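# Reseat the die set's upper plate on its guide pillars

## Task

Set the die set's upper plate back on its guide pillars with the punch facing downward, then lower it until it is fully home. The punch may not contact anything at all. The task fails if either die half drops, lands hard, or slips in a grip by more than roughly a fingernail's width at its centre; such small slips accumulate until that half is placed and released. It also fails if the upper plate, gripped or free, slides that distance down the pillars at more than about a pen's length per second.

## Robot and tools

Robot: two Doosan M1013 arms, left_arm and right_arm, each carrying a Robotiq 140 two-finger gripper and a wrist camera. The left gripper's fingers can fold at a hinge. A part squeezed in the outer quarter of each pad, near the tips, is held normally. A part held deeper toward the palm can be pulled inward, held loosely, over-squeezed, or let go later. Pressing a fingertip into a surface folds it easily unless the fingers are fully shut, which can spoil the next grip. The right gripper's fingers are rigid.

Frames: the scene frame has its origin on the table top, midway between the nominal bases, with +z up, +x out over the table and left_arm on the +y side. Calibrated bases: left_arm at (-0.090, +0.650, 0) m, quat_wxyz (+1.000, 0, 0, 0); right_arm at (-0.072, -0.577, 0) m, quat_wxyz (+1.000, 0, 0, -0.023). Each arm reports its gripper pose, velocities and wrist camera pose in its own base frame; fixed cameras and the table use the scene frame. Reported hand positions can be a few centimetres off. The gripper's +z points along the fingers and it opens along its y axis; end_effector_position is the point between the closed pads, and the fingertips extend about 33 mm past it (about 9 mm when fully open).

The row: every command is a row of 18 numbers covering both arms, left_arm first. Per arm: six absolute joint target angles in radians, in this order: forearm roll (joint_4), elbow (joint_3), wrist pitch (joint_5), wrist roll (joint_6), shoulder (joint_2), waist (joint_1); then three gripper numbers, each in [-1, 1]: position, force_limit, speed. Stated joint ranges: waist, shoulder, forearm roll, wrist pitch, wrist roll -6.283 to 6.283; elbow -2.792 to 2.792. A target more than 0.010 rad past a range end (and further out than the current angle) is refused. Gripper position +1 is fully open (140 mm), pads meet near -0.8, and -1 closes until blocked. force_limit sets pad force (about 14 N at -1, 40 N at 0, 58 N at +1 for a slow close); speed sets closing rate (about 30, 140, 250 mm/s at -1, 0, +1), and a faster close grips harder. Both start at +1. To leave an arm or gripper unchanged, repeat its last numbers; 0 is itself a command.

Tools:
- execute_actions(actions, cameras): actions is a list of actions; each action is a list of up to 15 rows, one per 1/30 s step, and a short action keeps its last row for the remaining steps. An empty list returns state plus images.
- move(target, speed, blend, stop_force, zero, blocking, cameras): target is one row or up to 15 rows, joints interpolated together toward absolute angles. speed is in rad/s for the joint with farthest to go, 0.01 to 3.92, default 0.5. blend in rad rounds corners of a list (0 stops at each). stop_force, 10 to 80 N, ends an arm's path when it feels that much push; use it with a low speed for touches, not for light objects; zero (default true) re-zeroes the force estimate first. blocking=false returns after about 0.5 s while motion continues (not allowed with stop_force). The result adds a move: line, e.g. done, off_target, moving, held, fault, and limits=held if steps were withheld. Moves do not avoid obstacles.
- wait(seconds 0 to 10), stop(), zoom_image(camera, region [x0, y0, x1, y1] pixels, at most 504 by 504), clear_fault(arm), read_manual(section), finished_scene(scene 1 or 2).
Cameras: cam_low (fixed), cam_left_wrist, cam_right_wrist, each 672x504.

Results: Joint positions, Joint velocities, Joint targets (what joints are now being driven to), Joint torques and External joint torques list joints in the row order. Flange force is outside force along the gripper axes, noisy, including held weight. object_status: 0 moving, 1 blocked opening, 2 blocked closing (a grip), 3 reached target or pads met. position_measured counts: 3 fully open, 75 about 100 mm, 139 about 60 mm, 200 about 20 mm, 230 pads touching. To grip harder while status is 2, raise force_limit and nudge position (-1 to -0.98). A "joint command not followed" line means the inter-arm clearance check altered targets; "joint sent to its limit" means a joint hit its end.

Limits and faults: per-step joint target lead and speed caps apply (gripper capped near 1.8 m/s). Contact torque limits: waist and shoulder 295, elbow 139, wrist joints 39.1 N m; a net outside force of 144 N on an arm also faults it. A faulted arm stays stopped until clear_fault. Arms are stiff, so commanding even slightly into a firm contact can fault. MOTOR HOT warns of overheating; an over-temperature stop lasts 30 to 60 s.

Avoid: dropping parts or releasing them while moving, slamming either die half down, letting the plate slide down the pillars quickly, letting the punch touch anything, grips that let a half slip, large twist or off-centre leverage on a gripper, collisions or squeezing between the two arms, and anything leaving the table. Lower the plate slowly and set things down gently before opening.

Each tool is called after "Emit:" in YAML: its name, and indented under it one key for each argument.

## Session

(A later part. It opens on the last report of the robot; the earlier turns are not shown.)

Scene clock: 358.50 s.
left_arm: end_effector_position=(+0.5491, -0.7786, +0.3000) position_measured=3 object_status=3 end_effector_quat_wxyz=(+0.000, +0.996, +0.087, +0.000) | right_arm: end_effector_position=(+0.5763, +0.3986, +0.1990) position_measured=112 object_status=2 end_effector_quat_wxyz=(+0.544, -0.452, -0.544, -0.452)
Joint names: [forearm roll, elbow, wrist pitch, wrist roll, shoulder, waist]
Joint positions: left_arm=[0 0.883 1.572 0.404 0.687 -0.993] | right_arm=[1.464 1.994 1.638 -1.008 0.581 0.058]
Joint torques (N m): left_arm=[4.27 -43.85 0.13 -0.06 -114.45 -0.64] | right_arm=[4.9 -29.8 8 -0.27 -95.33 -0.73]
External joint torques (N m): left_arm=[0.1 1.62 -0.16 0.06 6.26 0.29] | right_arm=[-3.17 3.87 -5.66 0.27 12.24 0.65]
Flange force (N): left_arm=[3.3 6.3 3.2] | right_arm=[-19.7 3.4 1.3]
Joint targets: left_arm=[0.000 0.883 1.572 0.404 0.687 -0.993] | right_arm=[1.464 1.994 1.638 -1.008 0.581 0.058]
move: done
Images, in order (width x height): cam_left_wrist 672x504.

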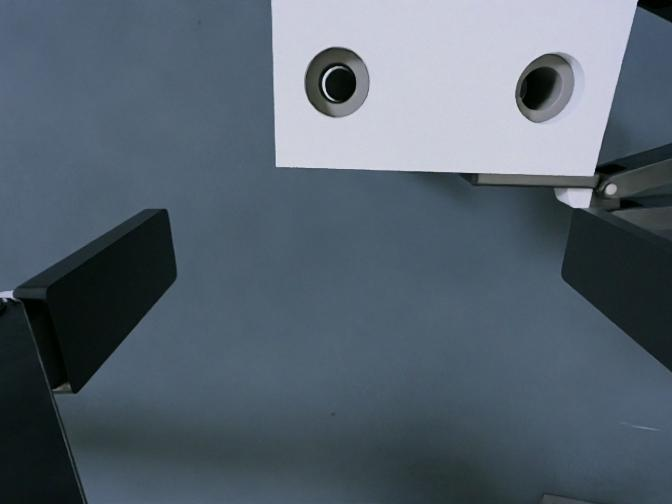

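Emit:
move:
  target: [0,0.8830,1.5718,0.4042,0.6868,-0.9928,1,1,-1,1.46092,1.99130,1.64063,-1.00671,0.58239,0.05768,-1,1,0.5]
  speed: 0.03

Emit:
move:
  target: [0,0.8830,1.5718,0.4042,0.6868,-0.9928,1,1,-1,1.45936,1.99304,1.63809,-1.02960,0.60357,0.05768,-1,1,0.5]
  speed: 0.014
  stop_force: 20
  cameras: ["cam_left_wrist"]

Emit:
zoom_image:
  camera: "cam_left_wrist"
  region: [300, 40, 380, 122]

Scene clock: 386.77 s.
left_arm: end_effector_position=(+0.5491, -0.7786, +0.3000) position_measured=3 object_status=3 end_effector_quat_wxyz=(+0.000, +0.996, +0.087, +0.000) | right_arm: end_effector_position=(+0.5765, +0.3981, +0.1990) position_measured=112 object_status=2 end_effector_quat_wxyz=(+0.545, -0.451, -0.545, -0.451)
Joint names: [forearm roll, elbow, wrist pitch, wrist roll, shoulder, waist]
Joint positions: left_arm=[0 0.883 1.572 0.404 0.687 -0.993] | right_arm=[1.461 1.991 1.641 -1.007 0.582 0.058]
Joint torques (N m): left_arm=[4.26 -43.58 0.11 -0.06 -114.46 -0.68] | right_arm=[4.79 -29.8 8.05 -0.35 -94.84 -1.32]
External joint torques (N m): left_arm=[0.11 1.39 -0.14 0.06 6.36 0.5] | right_arm=[-3.03 3.96 -5.72 0.35 11.83 0.87]
Flange force (N): left_arm=[4.0 7.1 2.7] | right_arm=[-19.0 3.0 1.9]
Joint targets: left_arm=[0.000 0.883 1.572 0.404 0.687 -0.993] | right_arm=[1.461 1.991 1.641 -1.007 0.582 0.058]
move: done

Scene clock: 389.00 s.
left_arm: end_effector_position=(+0.5491, -0.7786, +0.3000) position_measured=3 object_status=3 end_effector_quat_wxyz=(+0.000, +0.996, +0.087, +0.000) | right_arm: end_effector_position=(+0.5766, +0.3981, +0.1849) position_measured=112 object_status=2 end_effector_quat_wxyz=(+0.545, -0.451, -0.545, -0.451)
Joint names: [forearm roll, elbow, wrist pitch, wrist roll, shoulder, waist]
Joint positions: left_arm=[0 0.883 1.572 0.404 0.687 -0.993] | right_arm=[1.459 1.993 1.638 -1.03 0.604 0.058]
Joint torques (N m): left_arm=[4.26 -43.58 0.1 -0.07 -114.26 -0.5] | right_arm=[3.49 -26.44 6.9 -0.29 -92.61 4.22]
External joint torques (N m): left_arm=[0.11 1.41 -0.12 0.07 6.23 0.39] | right_arm=[-1.81 1.24 -4.53 0.29 8.33 -4.22]
Flange force (N): left_arm=[3.8 6.9 2.7] | right_arm=[-13.3 4.0 -5.7]
Joint targets: left_arm=[0.000 0.883 1.572 0.404 0.687 -0.993] | right_arm=[1.459 1.993 1.638 -1.030 0.604 0.058]
move: done
Images, in order (width x height): cam_left_wrist 672x504.

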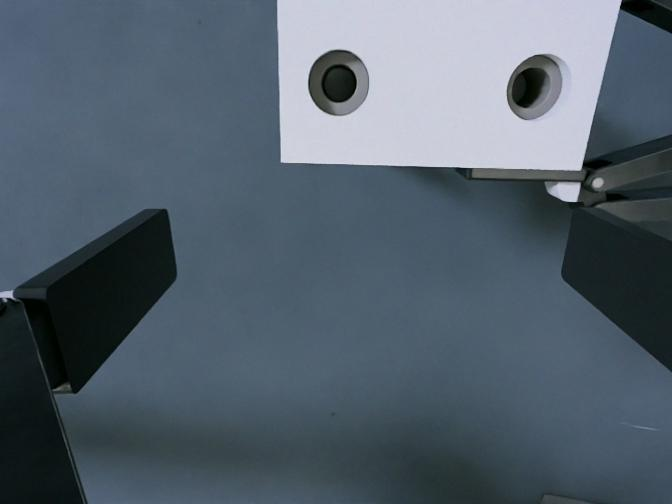

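Scaled by 6.146 from the camera's 672x504 image, which has a finer 960x720 frame.

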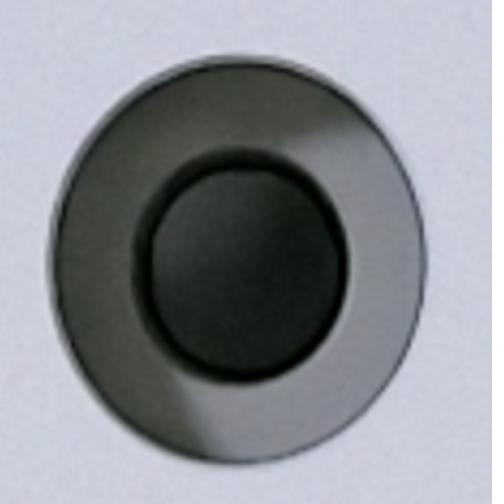

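Emit:
move:
  target:
    - [0,0.8830,1.5718,0.4042,0.6868,-0.9928,1,1,-1,1.45729,1.99447,1.63455,-1.06105,0.63399,0.05745,-1,1,0.5]
    - [0,0.8830,1.5718,0.4042,0.6868,-0.9928,1,1,-1,1.45526,1.99461,1.63079,-1.09382,0.66666,0.05745,-1,1,0.5]
  speed: 0.018
  blend: 0.003
  stop_force: 22
  cameras: ["cam_right_wrist"]

Emit:
zoom_image:
  camera: "cam_right_wrist"
  region: [220, 150, 500, 504]

Scene clock: 412.07 s.
left_arm: end_effector_position=(+0.5491, -0.7786, +0.3000) position_measured=3 object_status=3 end_effector_quat_wxyz=(+0.000, +0.996, +0.087, +0.000) | right_arm: end_effector_position=(+0.5766, +0.3980, +0.1444) position_measured=112 object_status=2 end_effector_quat_wxyz=(+0.545, -0.451, -0.545, -0.451)
Joint names: [forearm roll, elbow, wrist pitch, wrist roll, shoulder, waist]
Joint positions: left_arm=[0 0.883 1.572 0.404 0.687 -0.993] | right_arm=[1.455 1.995 1.631 -1.094 0.666 0.057]
Joint torques (N m): left_arm=[4.25 -43.57 0.13 -0.08 -114.48 -0.52] | right_arm=[-1.05 -19.32 -2.17 -0.74 -77.11 0.28]
External joint torques (N m): left_arm=[0.08 1.51 -0.16 0.08 6.81 -0.33] | right_arm=[2.55 -3.44 4.61 0.74 -9.55 -0.61]
Flange force (N): left_arm=[3.4 7.9 3.0] | right_arm=[17.1 0.8 -0.7]
Joint targets: left_arm=[0.000 0.883 1.572 0.404 0.687 -0.993] | right_arm=[1.455 1.995 1.631 -1.094 0.666 0.057]
move: contact (right_arm); path passed 1 of 2 targets
Images, in order (width x height): cam_right_wrist 672x504.

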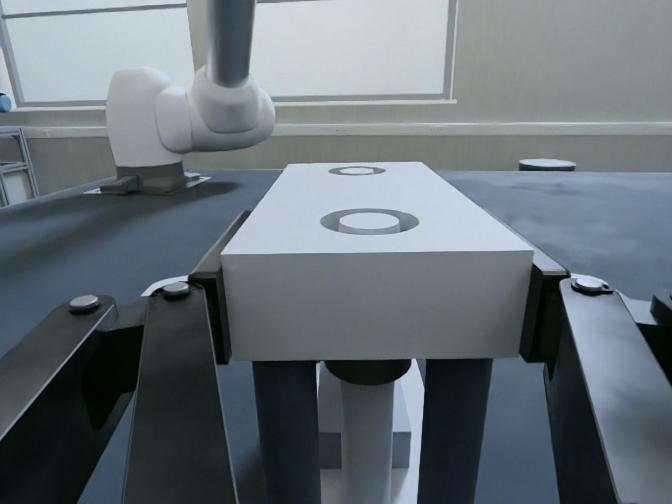

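Scaled by 1.424 from the camera's 672x504 image, which has a finer 960x720 frame.

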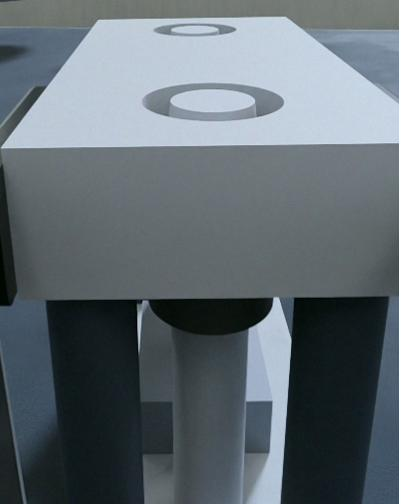

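Emit:
move:
  target: [0,0.8830,1.5718,0.4042,0.6868,-0.9928,1,1,-1,1.455,1.995,1.631,-1.094,0.666,0.057,1,1,-1]

Emit:
move:
  target: [0,0.8830,1.5718,0.4042,0.6868,-0.9928,1,1,-1,1.2974,1.9536,1.7190,-1.0859,0.6828,-0.1223,1,1,-1]
  speed: 0.25
  cameras: ["cam_low","cam_right_wrist"]

Emit:
zoom_image:
  camera: "cam_right_wrist"
  region: [220, 100, 500, 454]

Scene clock: 427.70 s.
left_arm: end_effector_position=(+0.5491, -0.7786, +0.3000) position_measured=3 object_status=3 end_effector_quat_wxyz=(+0.000, +0.996, +0.087, +0.000) | right_arm: end_effector_position=(+0.5765, +0.3977, +0.1443) position_measured=3 object_status=0 end_effector_quat_wxyz=(+0.545, -0.451, -0.545, -0.451)
Joint names: [forearm roll, elbow, wrist pitch, wrist roll, shoulder, waist]
Joint positions: left_arm=[0 0.883 1.572 0.404 0.687 -0.993] | right_arm=[1.455 1.995 1.631 -1.094 0.666 0.057]
Joint torques (N m): left_arm=[4.28 -43.55 0.11 -0.07 -114.34 -0.64] | right_arm=[1.16 -22.46 2.37 -0.25 -88.15 -1.41]
External joint torques (N m): left_arm=[0.08 1.53 -0.14 0.07 6.73 0.55] | right_arm=[0.32 -0.43 0.05 0.24 1.04 1.31]
Flange force (N): left_arm=[4.2 7.4 3.0] | right_arm=[-1.2 2.4 2.3]
Joint targets: left_arm=[0.000 0.883 1.572 0.404 0.687 -0.993] | right_arm=[1.455 1.995 1.631 -1.094 0.666 0.057]
move: done

Scene clock: 428.77 s.
left_arm: end_effector_position=(+0.5491, -0.7786, +0.3000) position_measured=3 object_status=3 end_effector_quat_wxyz=(+0.000, +0.996, +0.087, +0.000) | right_arm: end_effector_position=(+0.5989, +0.2802, +0.1443) position_measured=3 object_status=3 end_effector_quat_wxyz=(+0.545, -0.451, -0.545, -0.451)
Joint names: [forearm roll, elbow, wrist pitch, wrist roll, shoulder, waist]
Joint positions: left_arm=[0 0.883 1.572 0.404 0.687 -0.993] | right_arm=[1.297 1.954 1.719 -1.086 0.683 -0.122]
Joint torques (N m): left_arm=[4.27 -43.58 0.1 -0.06 -114.26 -0.46] | right_arm=[1.4 -22.75 2.36 -0.29 -89.57 -0.63]
External joint torques (N m): left_arm=[0.09 1.36 -0.13 0.07 6.06 0.18] | right_arm=[0.4 -0.39 0.05 0.29 0.67 0.93]
Flange force (N): left_arm=[3.5 6.8 2.7] | right_arm=[-0.5 2.3 1.4]
Joint targets: left_arm=[0.000 0.883 1.572 0.404 0.687 -0.993] | right_arm=[1.297 1.954 1.719 -1.086 0.683 -0.122]
move: done
Images, in order (width x height): cam_low 672x504, cam_right_wrist 672x504.

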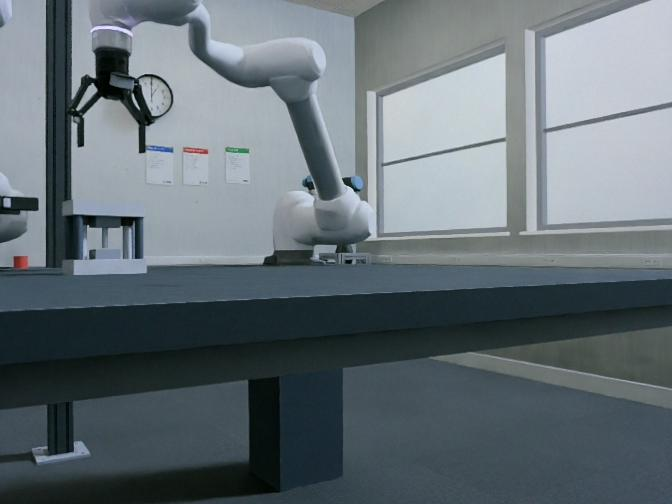

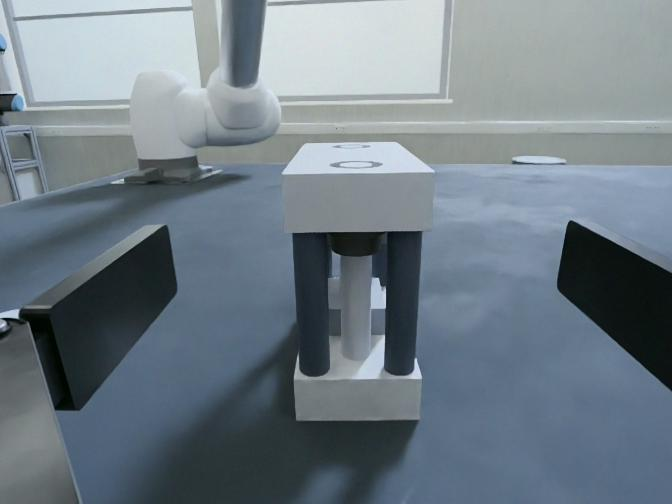

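Scaled by 1.424 from the camera's 672x504 image, which has a finer 960x720 frame.

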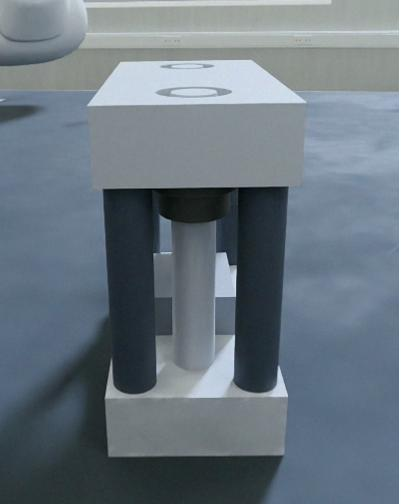

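Emit:
finished_scene:
  scene: 2

The scene is finished: the task was done.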